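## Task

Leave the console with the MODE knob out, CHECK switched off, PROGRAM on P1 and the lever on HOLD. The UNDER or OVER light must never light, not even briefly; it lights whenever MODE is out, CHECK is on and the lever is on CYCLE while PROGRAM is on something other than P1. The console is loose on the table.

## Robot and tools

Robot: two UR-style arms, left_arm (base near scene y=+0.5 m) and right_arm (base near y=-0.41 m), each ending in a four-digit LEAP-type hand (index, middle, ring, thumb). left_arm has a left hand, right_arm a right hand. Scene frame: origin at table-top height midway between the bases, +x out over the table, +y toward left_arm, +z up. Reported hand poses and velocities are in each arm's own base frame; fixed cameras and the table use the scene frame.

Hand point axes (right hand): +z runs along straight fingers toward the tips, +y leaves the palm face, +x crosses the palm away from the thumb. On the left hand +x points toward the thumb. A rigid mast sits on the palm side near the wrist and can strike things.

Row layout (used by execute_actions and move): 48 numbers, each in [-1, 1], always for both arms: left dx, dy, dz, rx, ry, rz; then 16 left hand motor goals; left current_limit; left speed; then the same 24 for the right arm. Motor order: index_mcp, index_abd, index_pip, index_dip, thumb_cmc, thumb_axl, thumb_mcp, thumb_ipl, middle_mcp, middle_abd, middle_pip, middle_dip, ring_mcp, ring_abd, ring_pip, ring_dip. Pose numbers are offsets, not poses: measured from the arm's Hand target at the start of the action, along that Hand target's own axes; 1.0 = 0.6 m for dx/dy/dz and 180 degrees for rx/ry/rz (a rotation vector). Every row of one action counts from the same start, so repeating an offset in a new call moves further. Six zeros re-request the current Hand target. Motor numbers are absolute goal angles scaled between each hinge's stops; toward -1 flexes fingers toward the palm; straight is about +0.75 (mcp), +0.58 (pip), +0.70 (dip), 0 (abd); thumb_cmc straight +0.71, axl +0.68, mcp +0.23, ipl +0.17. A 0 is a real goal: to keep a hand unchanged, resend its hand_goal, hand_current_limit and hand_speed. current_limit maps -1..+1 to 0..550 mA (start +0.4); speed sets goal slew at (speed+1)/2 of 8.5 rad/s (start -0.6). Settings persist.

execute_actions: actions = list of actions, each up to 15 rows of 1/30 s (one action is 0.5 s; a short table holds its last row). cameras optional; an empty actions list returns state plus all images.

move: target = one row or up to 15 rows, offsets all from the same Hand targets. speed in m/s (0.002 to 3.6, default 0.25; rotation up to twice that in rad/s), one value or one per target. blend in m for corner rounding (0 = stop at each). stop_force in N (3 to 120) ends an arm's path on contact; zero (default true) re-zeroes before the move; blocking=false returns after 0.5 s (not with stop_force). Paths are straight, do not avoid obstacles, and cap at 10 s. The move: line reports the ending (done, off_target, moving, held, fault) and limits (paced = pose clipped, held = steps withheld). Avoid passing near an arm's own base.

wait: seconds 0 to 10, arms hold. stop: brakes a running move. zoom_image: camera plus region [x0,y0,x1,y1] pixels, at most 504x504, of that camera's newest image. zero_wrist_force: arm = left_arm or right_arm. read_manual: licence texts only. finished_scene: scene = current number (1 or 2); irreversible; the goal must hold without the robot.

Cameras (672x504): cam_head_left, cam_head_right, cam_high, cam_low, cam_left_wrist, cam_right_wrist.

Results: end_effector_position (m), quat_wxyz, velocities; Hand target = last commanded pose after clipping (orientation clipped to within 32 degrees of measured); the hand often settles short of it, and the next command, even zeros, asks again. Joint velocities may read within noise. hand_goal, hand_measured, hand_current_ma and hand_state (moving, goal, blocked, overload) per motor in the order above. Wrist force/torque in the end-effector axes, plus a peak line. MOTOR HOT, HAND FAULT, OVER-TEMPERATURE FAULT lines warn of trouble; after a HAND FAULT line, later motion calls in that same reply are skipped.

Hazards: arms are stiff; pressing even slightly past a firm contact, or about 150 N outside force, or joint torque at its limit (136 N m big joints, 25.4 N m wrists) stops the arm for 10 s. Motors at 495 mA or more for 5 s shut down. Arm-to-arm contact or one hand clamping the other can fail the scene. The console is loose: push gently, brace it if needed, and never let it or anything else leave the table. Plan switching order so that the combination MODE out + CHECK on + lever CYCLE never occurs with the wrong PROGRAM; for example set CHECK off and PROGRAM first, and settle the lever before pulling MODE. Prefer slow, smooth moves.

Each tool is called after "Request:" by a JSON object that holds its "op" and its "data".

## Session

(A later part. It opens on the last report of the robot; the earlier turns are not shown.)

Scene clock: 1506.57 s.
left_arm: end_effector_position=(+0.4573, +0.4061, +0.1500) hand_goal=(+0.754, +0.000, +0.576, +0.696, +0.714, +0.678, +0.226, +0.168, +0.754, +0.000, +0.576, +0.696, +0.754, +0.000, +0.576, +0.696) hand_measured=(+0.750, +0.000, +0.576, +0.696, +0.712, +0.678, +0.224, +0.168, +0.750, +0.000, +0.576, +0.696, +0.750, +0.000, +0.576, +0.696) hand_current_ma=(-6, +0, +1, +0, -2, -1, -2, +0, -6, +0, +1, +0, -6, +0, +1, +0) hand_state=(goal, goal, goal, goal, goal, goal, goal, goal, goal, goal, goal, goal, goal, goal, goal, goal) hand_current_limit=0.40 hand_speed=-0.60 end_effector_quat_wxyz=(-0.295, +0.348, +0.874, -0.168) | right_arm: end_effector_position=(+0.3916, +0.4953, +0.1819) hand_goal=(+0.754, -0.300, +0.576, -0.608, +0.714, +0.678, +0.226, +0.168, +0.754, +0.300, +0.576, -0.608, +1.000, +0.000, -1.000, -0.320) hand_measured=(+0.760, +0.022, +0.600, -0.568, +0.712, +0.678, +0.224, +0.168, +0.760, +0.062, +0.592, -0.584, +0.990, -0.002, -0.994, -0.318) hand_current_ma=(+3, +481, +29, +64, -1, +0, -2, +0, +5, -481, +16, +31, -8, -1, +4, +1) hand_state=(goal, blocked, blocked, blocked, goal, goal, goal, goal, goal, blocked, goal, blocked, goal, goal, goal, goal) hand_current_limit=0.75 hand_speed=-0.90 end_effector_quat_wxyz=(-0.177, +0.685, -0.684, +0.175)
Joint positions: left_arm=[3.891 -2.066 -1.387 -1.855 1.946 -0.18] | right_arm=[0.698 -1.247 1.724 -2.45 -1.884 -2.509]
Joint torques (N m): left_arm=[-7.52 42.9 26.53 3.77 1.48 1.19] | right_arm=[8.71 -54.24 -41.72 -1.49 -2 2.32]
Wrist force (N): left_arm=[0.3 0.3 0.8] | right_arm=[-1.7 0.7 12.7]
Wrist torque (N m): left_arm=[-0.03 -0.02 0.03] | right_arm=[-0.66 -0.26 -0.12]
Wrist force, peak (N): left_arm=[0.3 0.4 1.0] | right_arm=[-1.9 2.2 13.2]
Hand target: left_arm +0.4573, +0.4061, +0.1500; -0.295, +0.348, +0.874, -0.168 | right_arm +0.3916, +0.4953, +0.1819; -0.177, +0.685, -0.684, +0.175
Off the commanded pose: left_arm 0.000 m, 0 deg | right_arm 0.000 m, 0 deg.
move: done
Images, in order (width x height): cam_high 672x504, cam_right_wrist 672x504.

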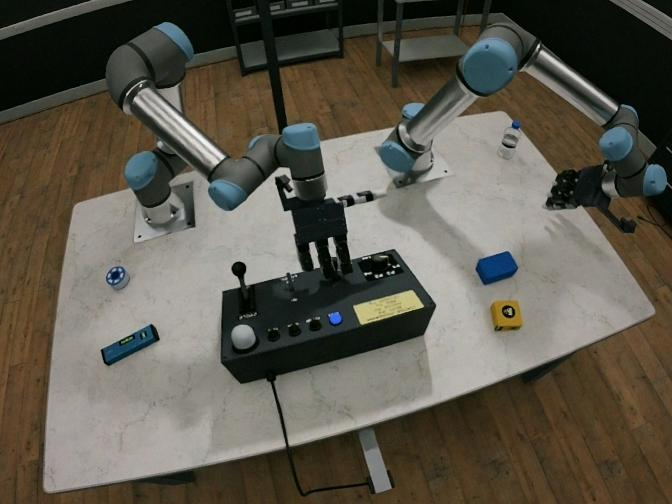

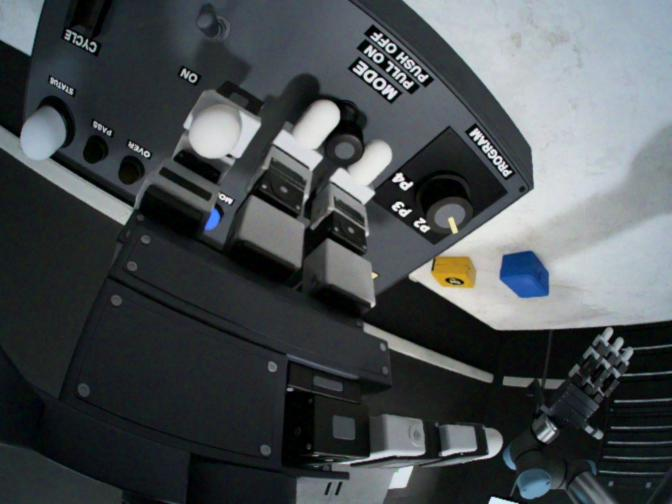

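Request:
{"op": "move", "data": {"target": [0,0,0,0,0,0,0.754,0,0.576,0.696,0.714,0.678,0.226,0.168,0.754,0,0.576,0.696,0.754,0,0.576,0.696,0.4,-0.6,0,0,-0.0083,0,0,0,0.754,-0.3,0.576,-0.609,0.714,0.678,0.226,0.168,0.754,0.3,0.576,-0.609,1.0,0,-1.0,-0.32,0.75,-0.9], "speed": 0.01, "stop_force": 8, "cameras": ["cam_right_wrist","cam_high"]}}

Request:
{"op": "zoom_image", "data": {"camera": "cam_right_wrist", "region": [250, 50, 450, 200]}}

Scene clock: 1515.57 s.
left_arm: end_effector_position=(+0.4573, +0.4061, +0.1500) hand_goal=(+0.754, +0.000, +0.576, +0.696, +0.714, +0.678, +0.226, +0.168, +0.754, +0.000, +0.576, +0.696, +0.754, +0.000, +0.576, +0.696) hand_measured=(+0.750, +0.000, +0.576, +0.696, +0.712, +0.678, +0.224, +0.168, +0.750, +0.000, +0.576, +0.696, +0.750, +0.000, +0.576, +0.696) hand_current_ma=(-6, +0, +1, +0, -2, -1, -2, +0, -6, +0, +1, +0, -6, +0, +1, +0) hand_state=(goal, goal, goal, goal, goal, goal, goal, goal, goal, goal, goal, goal, goal, goal, goal, goal) hand_current_limit=0.40 hand_speed=-0.60 end_effector_quat_wxyz=(-0.295, +0.348, +0.874, -0.168) | right_arm: end_effector_position=(+0.3892, +0.4953, +0.1863) hand_goal=(+0.754, -0.300, +0.576, -0.608, +0.714, +0.678, +0.226, +0.168, +0.754, +0.300, +0.576, -0.608, +1.000, +0.000, -1.000, -0.320) hand_measured=(+0.764, +0.022, +0.602, -0.566, +0.712, +0.678, +0.224, +0.168, +0.764, +0.062, +0.594, -0.582, +0.990, -0.002, -0.994, -0.318) hand_current_ma=(+8, +481, +34, +70, -1, +0, -2, +0, +9, -481, +18, +35, -8, -1, +4, +1) hand_state=(goal, blocked, blocked, blocked, goal, goal, goal, goal, goal, blocked, goal, blocked, goal, goal, goal, goal) hand_current_limit=0.75 hand_speed=-0.90 end_effector_quat_wxyz=(-0.177, +0.685, -0.684, +0.175)
Joint positions: left_arm=[3.891 -2.066 -1.387 -1.855 1.946 -0.18] | right_arm=[0.701 -1.255 1.723 -2.44 -1.885 -2.506]
Joint torques (N m): left_arm=[-6.63 44.17 25.04 3.51 1.57 1.25] | right_arm=[10.4 -52.75 -42.37 -1.48 -2.24 2.23]
Wrist force (N): left_arm=[-0.1 0.3 0.7] | right_arm=[-2.0 -0.1 12.6]
Wrist torque (N m): left_arm=[-0.03 0.02 -0.01] | right_arm=[-0.64 -0.25 -0.15]
Wrist force, peak (N): left_arm=[0.1 0.4 1.1] | right_arm=[-2.0 1.5 14.4]
Hand target: left_arm +0.4573, +0.4061, +0.1500; -0.295, +0.348, +0.874, -0.168 | right_arm +0.3892, +0.4953, +0.1863; -0.177, +0.685, -0.684, +0.175
Off the commanded pose: left_arm 0.000 m, 0 deg | right_arm 0.000 m, 0 deg.
move: done
Images, in order (width x height): cam_high 672x504, cam_right_wrist 672x504.

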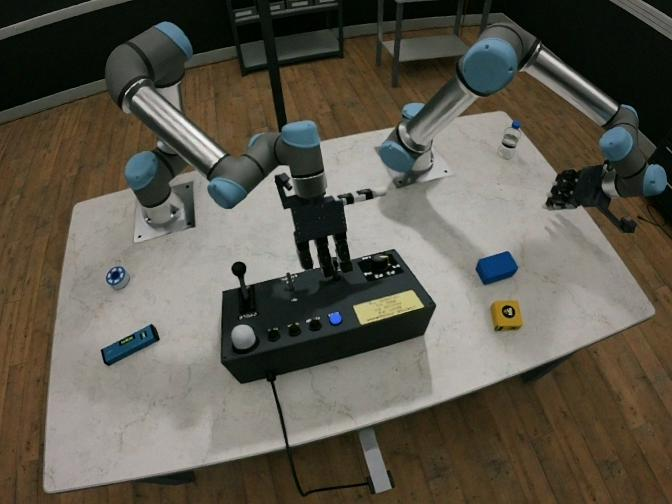

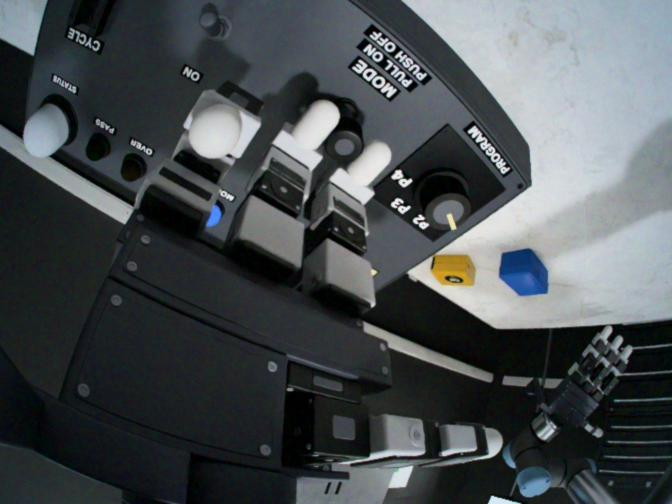

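Scaled by 2.520 from the camera's 672x504 image, which has a finer 960x720 frame.

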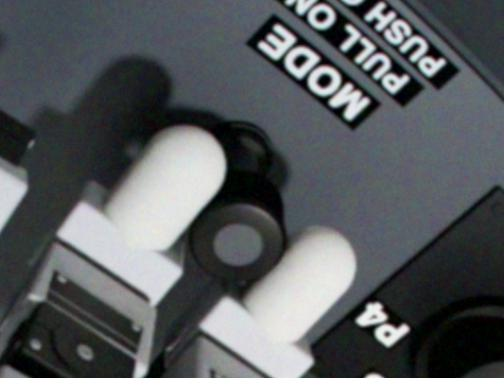

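Request:
{"op": "execute_actions", "data": {"actions": [[[0,0,0,0,0,0,0.754,0,0.576,0.696,0.714,0.678,0.226,0.168,0.754,0,0.576,0.696,0.754,0,0.576,0.696,0.4,-0.6,0,0,0,0,0,0,0.754,0.167,0.576,-0.609,0.714,0.678,0.226,0.168,0.754,-0.167,0.576,-0.609,1.0,0,-1.0,-0.32,0.75,-0.9]],[[0,0,0,0,0,0,0.754,0,0.576,0.696,0.714,0.678,0.226,0.168,0.754,0,0.576,0.696,0.754,0,0.576,0.696,0.4,-0.6,0,0,0,0,0,0,0.754,0.167,0.576,-0.609,0.714,0.678,0.226,0.168,0.754,-0.167,0.576,-0.609,1.0,0,-1.0,-0.32,0.75,-0.9]]], "cameras": ["cam_right_wrist","cam_high"]}}

Request:
{"op": "zoom_image", "data": {"camera": "cam_high", "region": [270, 220, 410, 325]}}

Request:
{"op": "zoom_image", "data": {"camera": "cam_right_wrist", "region": [250, 50, 450, 200]}}

Scene clock: 1530.83 s.
left_arm: end_effector_position=(+0.4573, +0.4061, +0.1500) hand_goal=(+0.754, +0.000, +0.576, +0.696, +0.714, +0.678, +0.226, +0.168, +0.754, +0.000, +0.576, +0.696, +0.754, +0.000, +0.576, +0.696) hand_measured=(+0.750, +0.000, +0.576, +0.696, +0.712, +0.678, +0.224, +0.168, +0.750, +0.000, +0.576, +0.696, +0.750, +0.000, +0.576, +0.696) hand_current_ma=(-6, +0, +1, +0, -2, -1, -2, +0, -6, +0, +1, +0, -6, +0, +1, +0) hand_state=(goal, goal, goal, goal, goal, goal, goal, goal, goal, goal, goal, goal, goal, goal, goal, goal) hand_current_limit=0.40 hand_speed=-0.60 end_effector_quat_wxyz=(-0.295, +0.348, +0.874, -0.168) | right_arm: end_effector_position=(+0.3892, +0.4953, +0.1863) hand_goal=(+0.754, +0.168, +0.576, -0.608, +0.714, +0.678, +0.226, +0.168, +0.754, -0.166, +0.576, -0.608, +1.000, +0.000, -1.000, -0.320) hand_measured=(+0.752, +0.164, +0.578, -0.604, +0.712, +0.678, +0.224, +0.168, +0.752, -0.162, +0.578, -0.604, +0.990, -0.002, -0.994, -0.318) hand_current_ma=(-1, -1, +1, +2, -1, +0, -2, +0, -1, +2, +1, +2, -8, -1, +4, +1) hand_state=(goal, goal, goal, goal, goal, goal, goal, goal, goal, goal, goal, goal, goal, goal, goal, goal) hand_current_limit=0.75 hand_speed=-0.90 end_effector_quat_wxyz=(-0.177, +0.685, -0.684, +0.175)
Joint positions: left_arm=[3.891 -2.066 -1.387 -1.855 1.946 -0.18] | right_arm=[0.701 -1.255 1.723 -2.44 -1.885 -2.506]
Joint torques (N m): left_arm=[-8.15 44.23 25.77 3.53 1.44 1.12] | right_arm=[7 -34.58 -26.37 -2.03 0.01 1.99]
Wrist force (N): left_arm=[0.1 0.2 1.0] | right_arm=[0.0 -1.3 2.4]
Wrist torque (N m): left_arm=[-0.07 0.01 0.01] | right_arm=[-0.09 -0.14 -0.05]
Wrist force, peak (N): left_arm=[-0.1 0.4 1.1] | right_arm=[-2.0 0.1 12.9]
Hand target: left_arm +0.4573, +0.4061, +0.1500; -0.295, +0.348, +0.874, -0.168 | right_arm +0.3892, +0.4953, +0.1863; -0.177, +0.685, -0.684, +0.175
Off the commanded pose: left_arm 0.000 m, 0 deg | right_arm 0.000 m, 0 deg.
Step readings (end_effector_position of left_arm | right_arm):
0: (+0.4573, +0.4061, +0.1500) | (+0.3892, +0.4953, +0.1863)
1: (+0.4573, +0.4061, +0.1500) | (+0.3892, +0.4953, +0.1863)
2: (+0.4573, +0.4061, +0.1500) | (+0.3892, +0.4953, +0.1863)
4: (+0.4573, +0.4061, +0.1500) | (+0.3892, +0.4953, +0.1863)
8: (+0.4573, +0.4061, +0.1500) | (+0.3892, +0.4952, +0.1863)
15: (+0.4573, +0.4061, +0.1500) | (+0.3892, +0.4953, +0.1863)
16: (+0.4573, +0.4061, +0.1500) | (+0.3892, +0.4953, +0.1863)
17: (+0.4573, +0.4061, +0.1500) | (+0.3892, +0.4953, +0.1863)
19: (+0.4573, +0.4061, +0.1500) | (+0.3892, +0.4953, +0.1863)
23: (+0.4573, +0.4061, +0.1500) | (+0.3892, +0.4953, +0.1863)
30: (+0.4573, +0.4061, +0.1500) | (+0.3892, +0.4953, +0.1863)
Images, in order (width x height): cam_high 672x504, cam_right_wrist 672x504.

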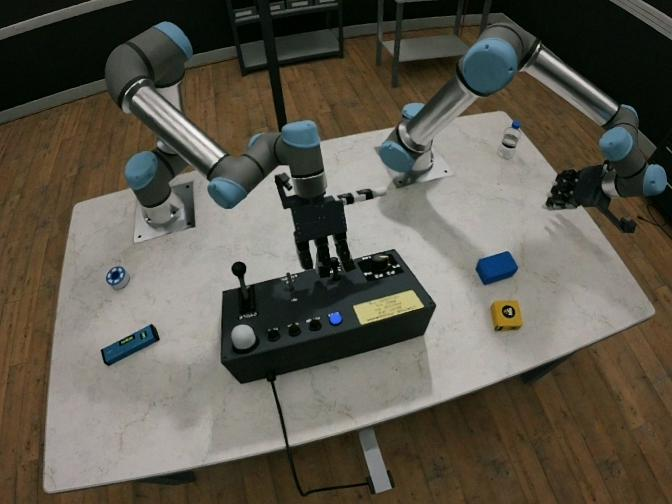

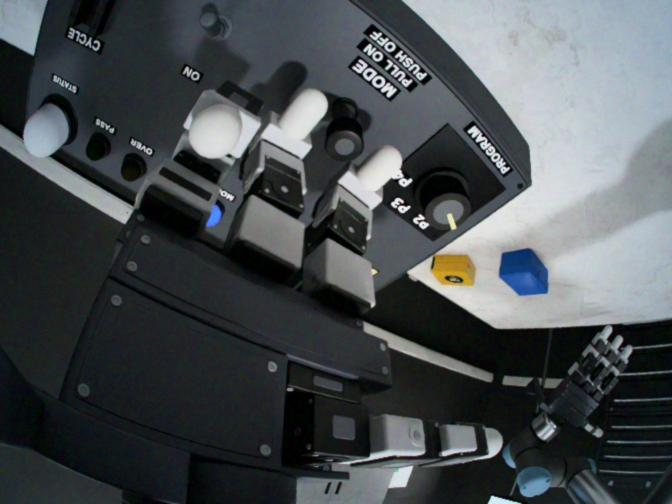

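Scaled by 3.600 from the camera's 672x504 image, which has a finer 960x720 frame.

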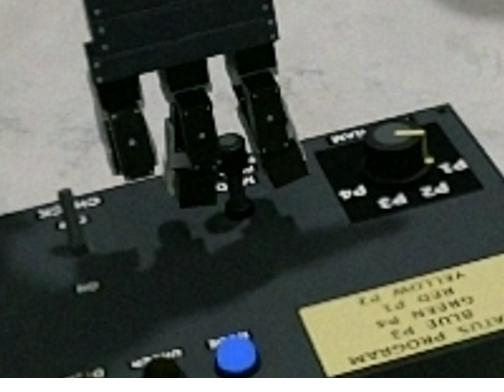

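Scaled by 2.520 from the camera's 672x504 image, which has a finer 960x720 frame.

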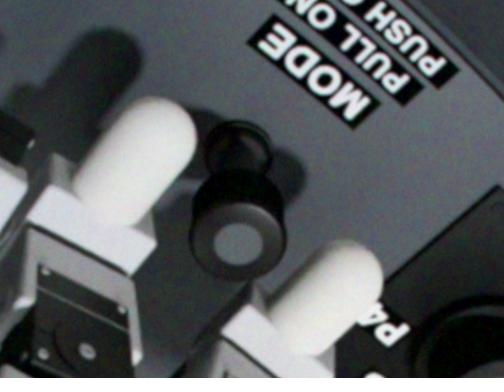

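Request:
{"op": "move", "data": {"target": [0,0,0,0,0,0,0.754,0,0.576,0.696,0.714,0.678,0.226,0.168,0.754,0,0.576,0.696,0.754,0,0.576,0.696,0.4,-0.6,0,0,-0.17,0,0,0,0.754,0.167,0.576,-0.609,0.714,0.678,0.226,0.168,0.754,-0.167,0.576,-0.609,1.0,0,-1.0,-0.32,0.75,-0.9], "speed": 0.06, "cameras": ["cam_right_wrist","cam_high","cam_head_left"]}}

Request:
{"op": "zoom_image", "data": {"camera": "cam_head_left", "region": [230, 135, 410, 245]}}

Request:
{"op": "zoom_image", "data": {"camera": "cam_high", "region": [210, 230, 440, 385]}}

Scene clock: 1540.80 s.
left_arm: end_effector_position=(+0.4573, +0.4061, +0.1500) hand_goal=(+0.754, +0.000, +0.576, +0.696, +0.714, +0.678, +0.226, +0.168, +0.754, +0.000, +0.576, +0.696, +0.754, +0.000, +0.576, +0.696) hand_measured=(+0.750, +0.000, +0.576, +0.696, +0.712, +0.678, +0.224, +0.168, +0.750, +0.000, +0.576, +0.696, +0.750, +0.000, +0.576, +0.696) hand_current_ma=(-6, +0, +1, +0, -2, -1, -2, +0, -6, +0, +1, +0, -6, +0, +1, +0) hand_state=(goal, goal, goal, goal, goal, goal, goal, goal, goal, goal, goal, goal, goal, goal, goal, goal) hand_current_limit=0.40 hand_speed=-0.60 end_effector_quat_wxyz=(-0.295, +0.348, +0.874, -0.168) | right_arm: end_effector_position=(+0.3400, +0.4949, +0.2755) hand_goal=(+0.754, +0.168, +0.576, -0.608, +0.714, +0.678, +0.226, +0.168, +0.754, -0.166, +0.576, -0.608, +1.000, +0.000, -1.000, -0.320) hand_measured=(+0.752, +0.164, +0.578, -0.604, +0.712, +0.678, +0.224, +0.168, +0.752, -0.162, +0.578, -0.604, +0.990, -0.002, -0.994, -0.318) hand_current_ma=(-1, -1, +1, +2, -1, +0, -2, +0, -1, +1, +1, +2, -8, -1, +4, +1) hand_state=(goal, goal, goal, goal, goal, goal, goal, goal, goal, goal, goal, goal, goal, goal, goal, goal) hand_current_limit=0.75 hand_speed=-0.90 end_effector_quat_wxyz=(-0.177, +0.685, -0.684, +0.175)
Joint positions: left_arm=[3.891 -2.066 -1.387 -1.855 1.946 -0.18] | right_arm=[0.759 -1.398 1.657 -2.213 -1.907 -2.45]
Joint torques (N m): left_arm=[-7.49 44.58 25.66 3.74 1.58 1.22] | right_arm=[9.34 -41.54 -40.57 -0.63 -2.22 2.25]
Wrist force (N): left_arm=[0.2 0.4 1.1] | right_arm=[-0.2 -1.2 2.3]
Wrist torque (N m): left_arm=[-0.05 0.00 0.02] | right_arm=[-0.11 -0.11 -0.01]
Wrist force, peak (N): left_arm=[0.2 0.4 1.1] | right_arm=[0.2 -1.7 3.1]
Hand target: left_arm +0.4573, +0.4061, +0.1500; -0.295, +0.348, +0.874, -0.168 | right_arm +0.3399, +0.4949, +0.2756; -0.177, +0.685, -0.684, +0.175
Off the commanded pose: left_arm 0.000 m, 0 deg | right_arm 0.000 m, 0 deg.
move: done
Images, in order (width x height): cam_head_left 672x504, cam_high 672x504, cam_right_wrist 672x504.

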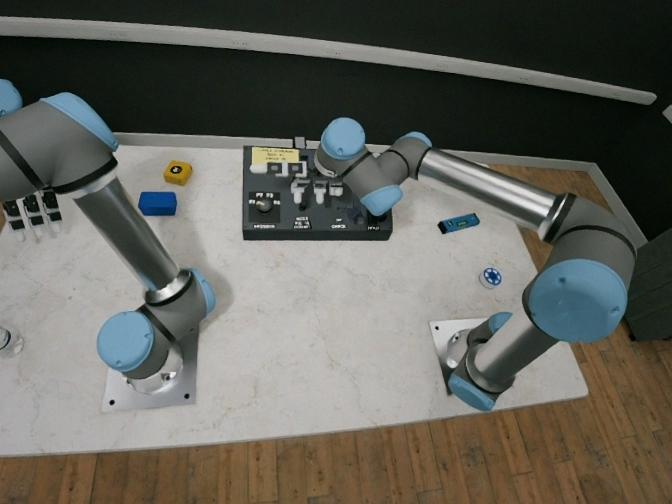

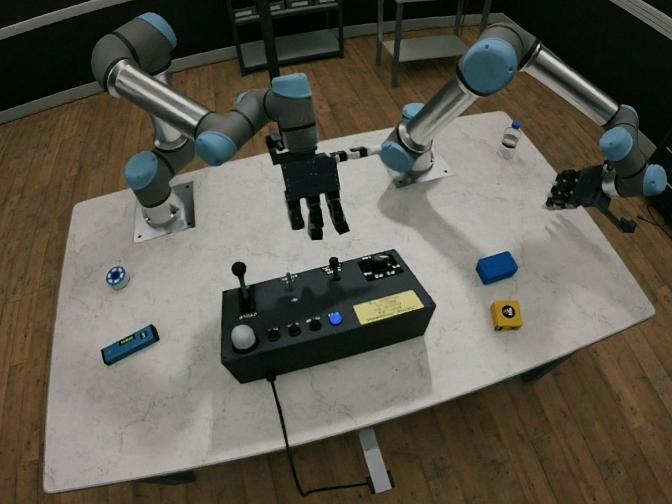

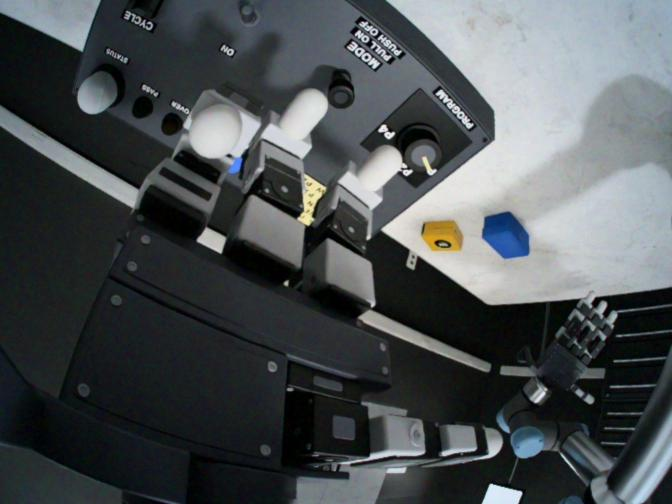

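Scaled by 2.800 from the camera's 672x504 image, which has a finer 960x720 frame.

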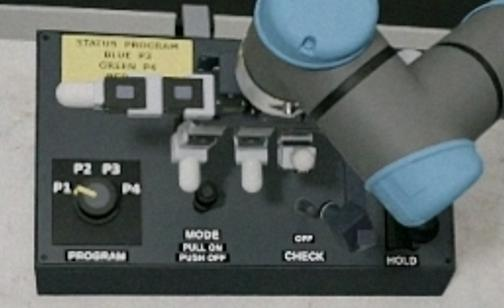

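Scaled by 2.191 from the camera's 672x504 image, which has a finer 960x720 frame.

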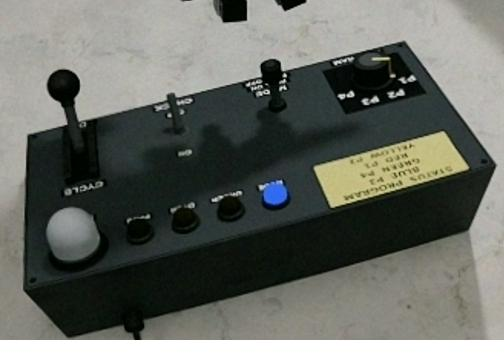

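Request:
{"op": "zoom_image", "data": {"camera": "cam_high", "region": [220, 240, 340, 330]}}

Request:
{"op": "zoom_image", "data": {"camera": "cam_high", "region": [330, 235, 430, 310]}}

Scaled by 4.200 from the camera's 672x504 image, which has a finer 960x720 frame.

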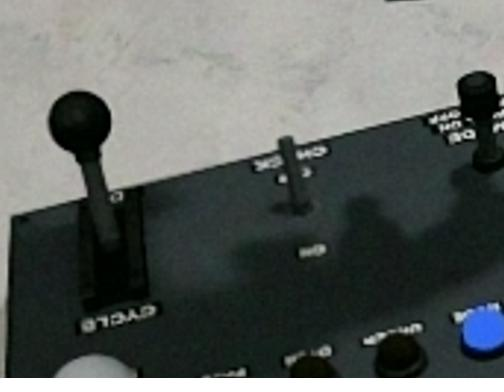

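Scaled by 5.040 from the camera's 672x504 image, which has a finer 960x720 frame.

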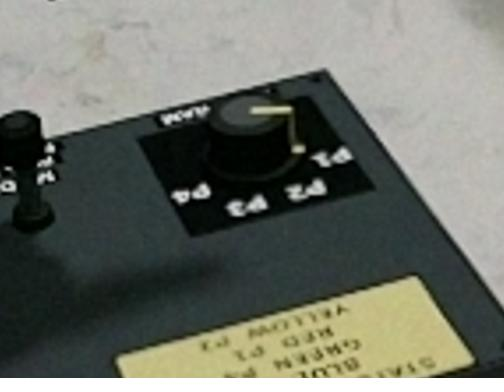

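Request:
{"op": "zoom_image", "data": {"camera": "cam_head_left", "region": [235, 180, 305, 235]}}

Scaled by 7.200 from the camera's 672x504 image, which has a finer 960x720 frame.

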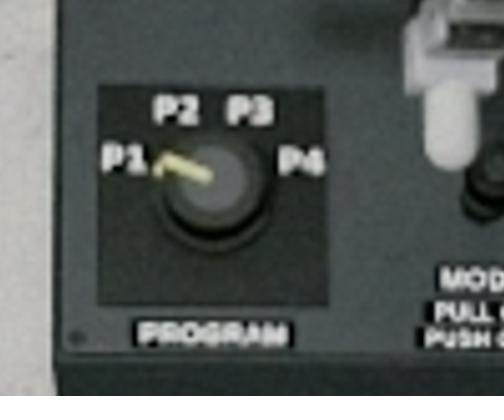

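Request:
{"op": "finished_scene", "data": {"scene": 1}}

The scene is finished: the task was done.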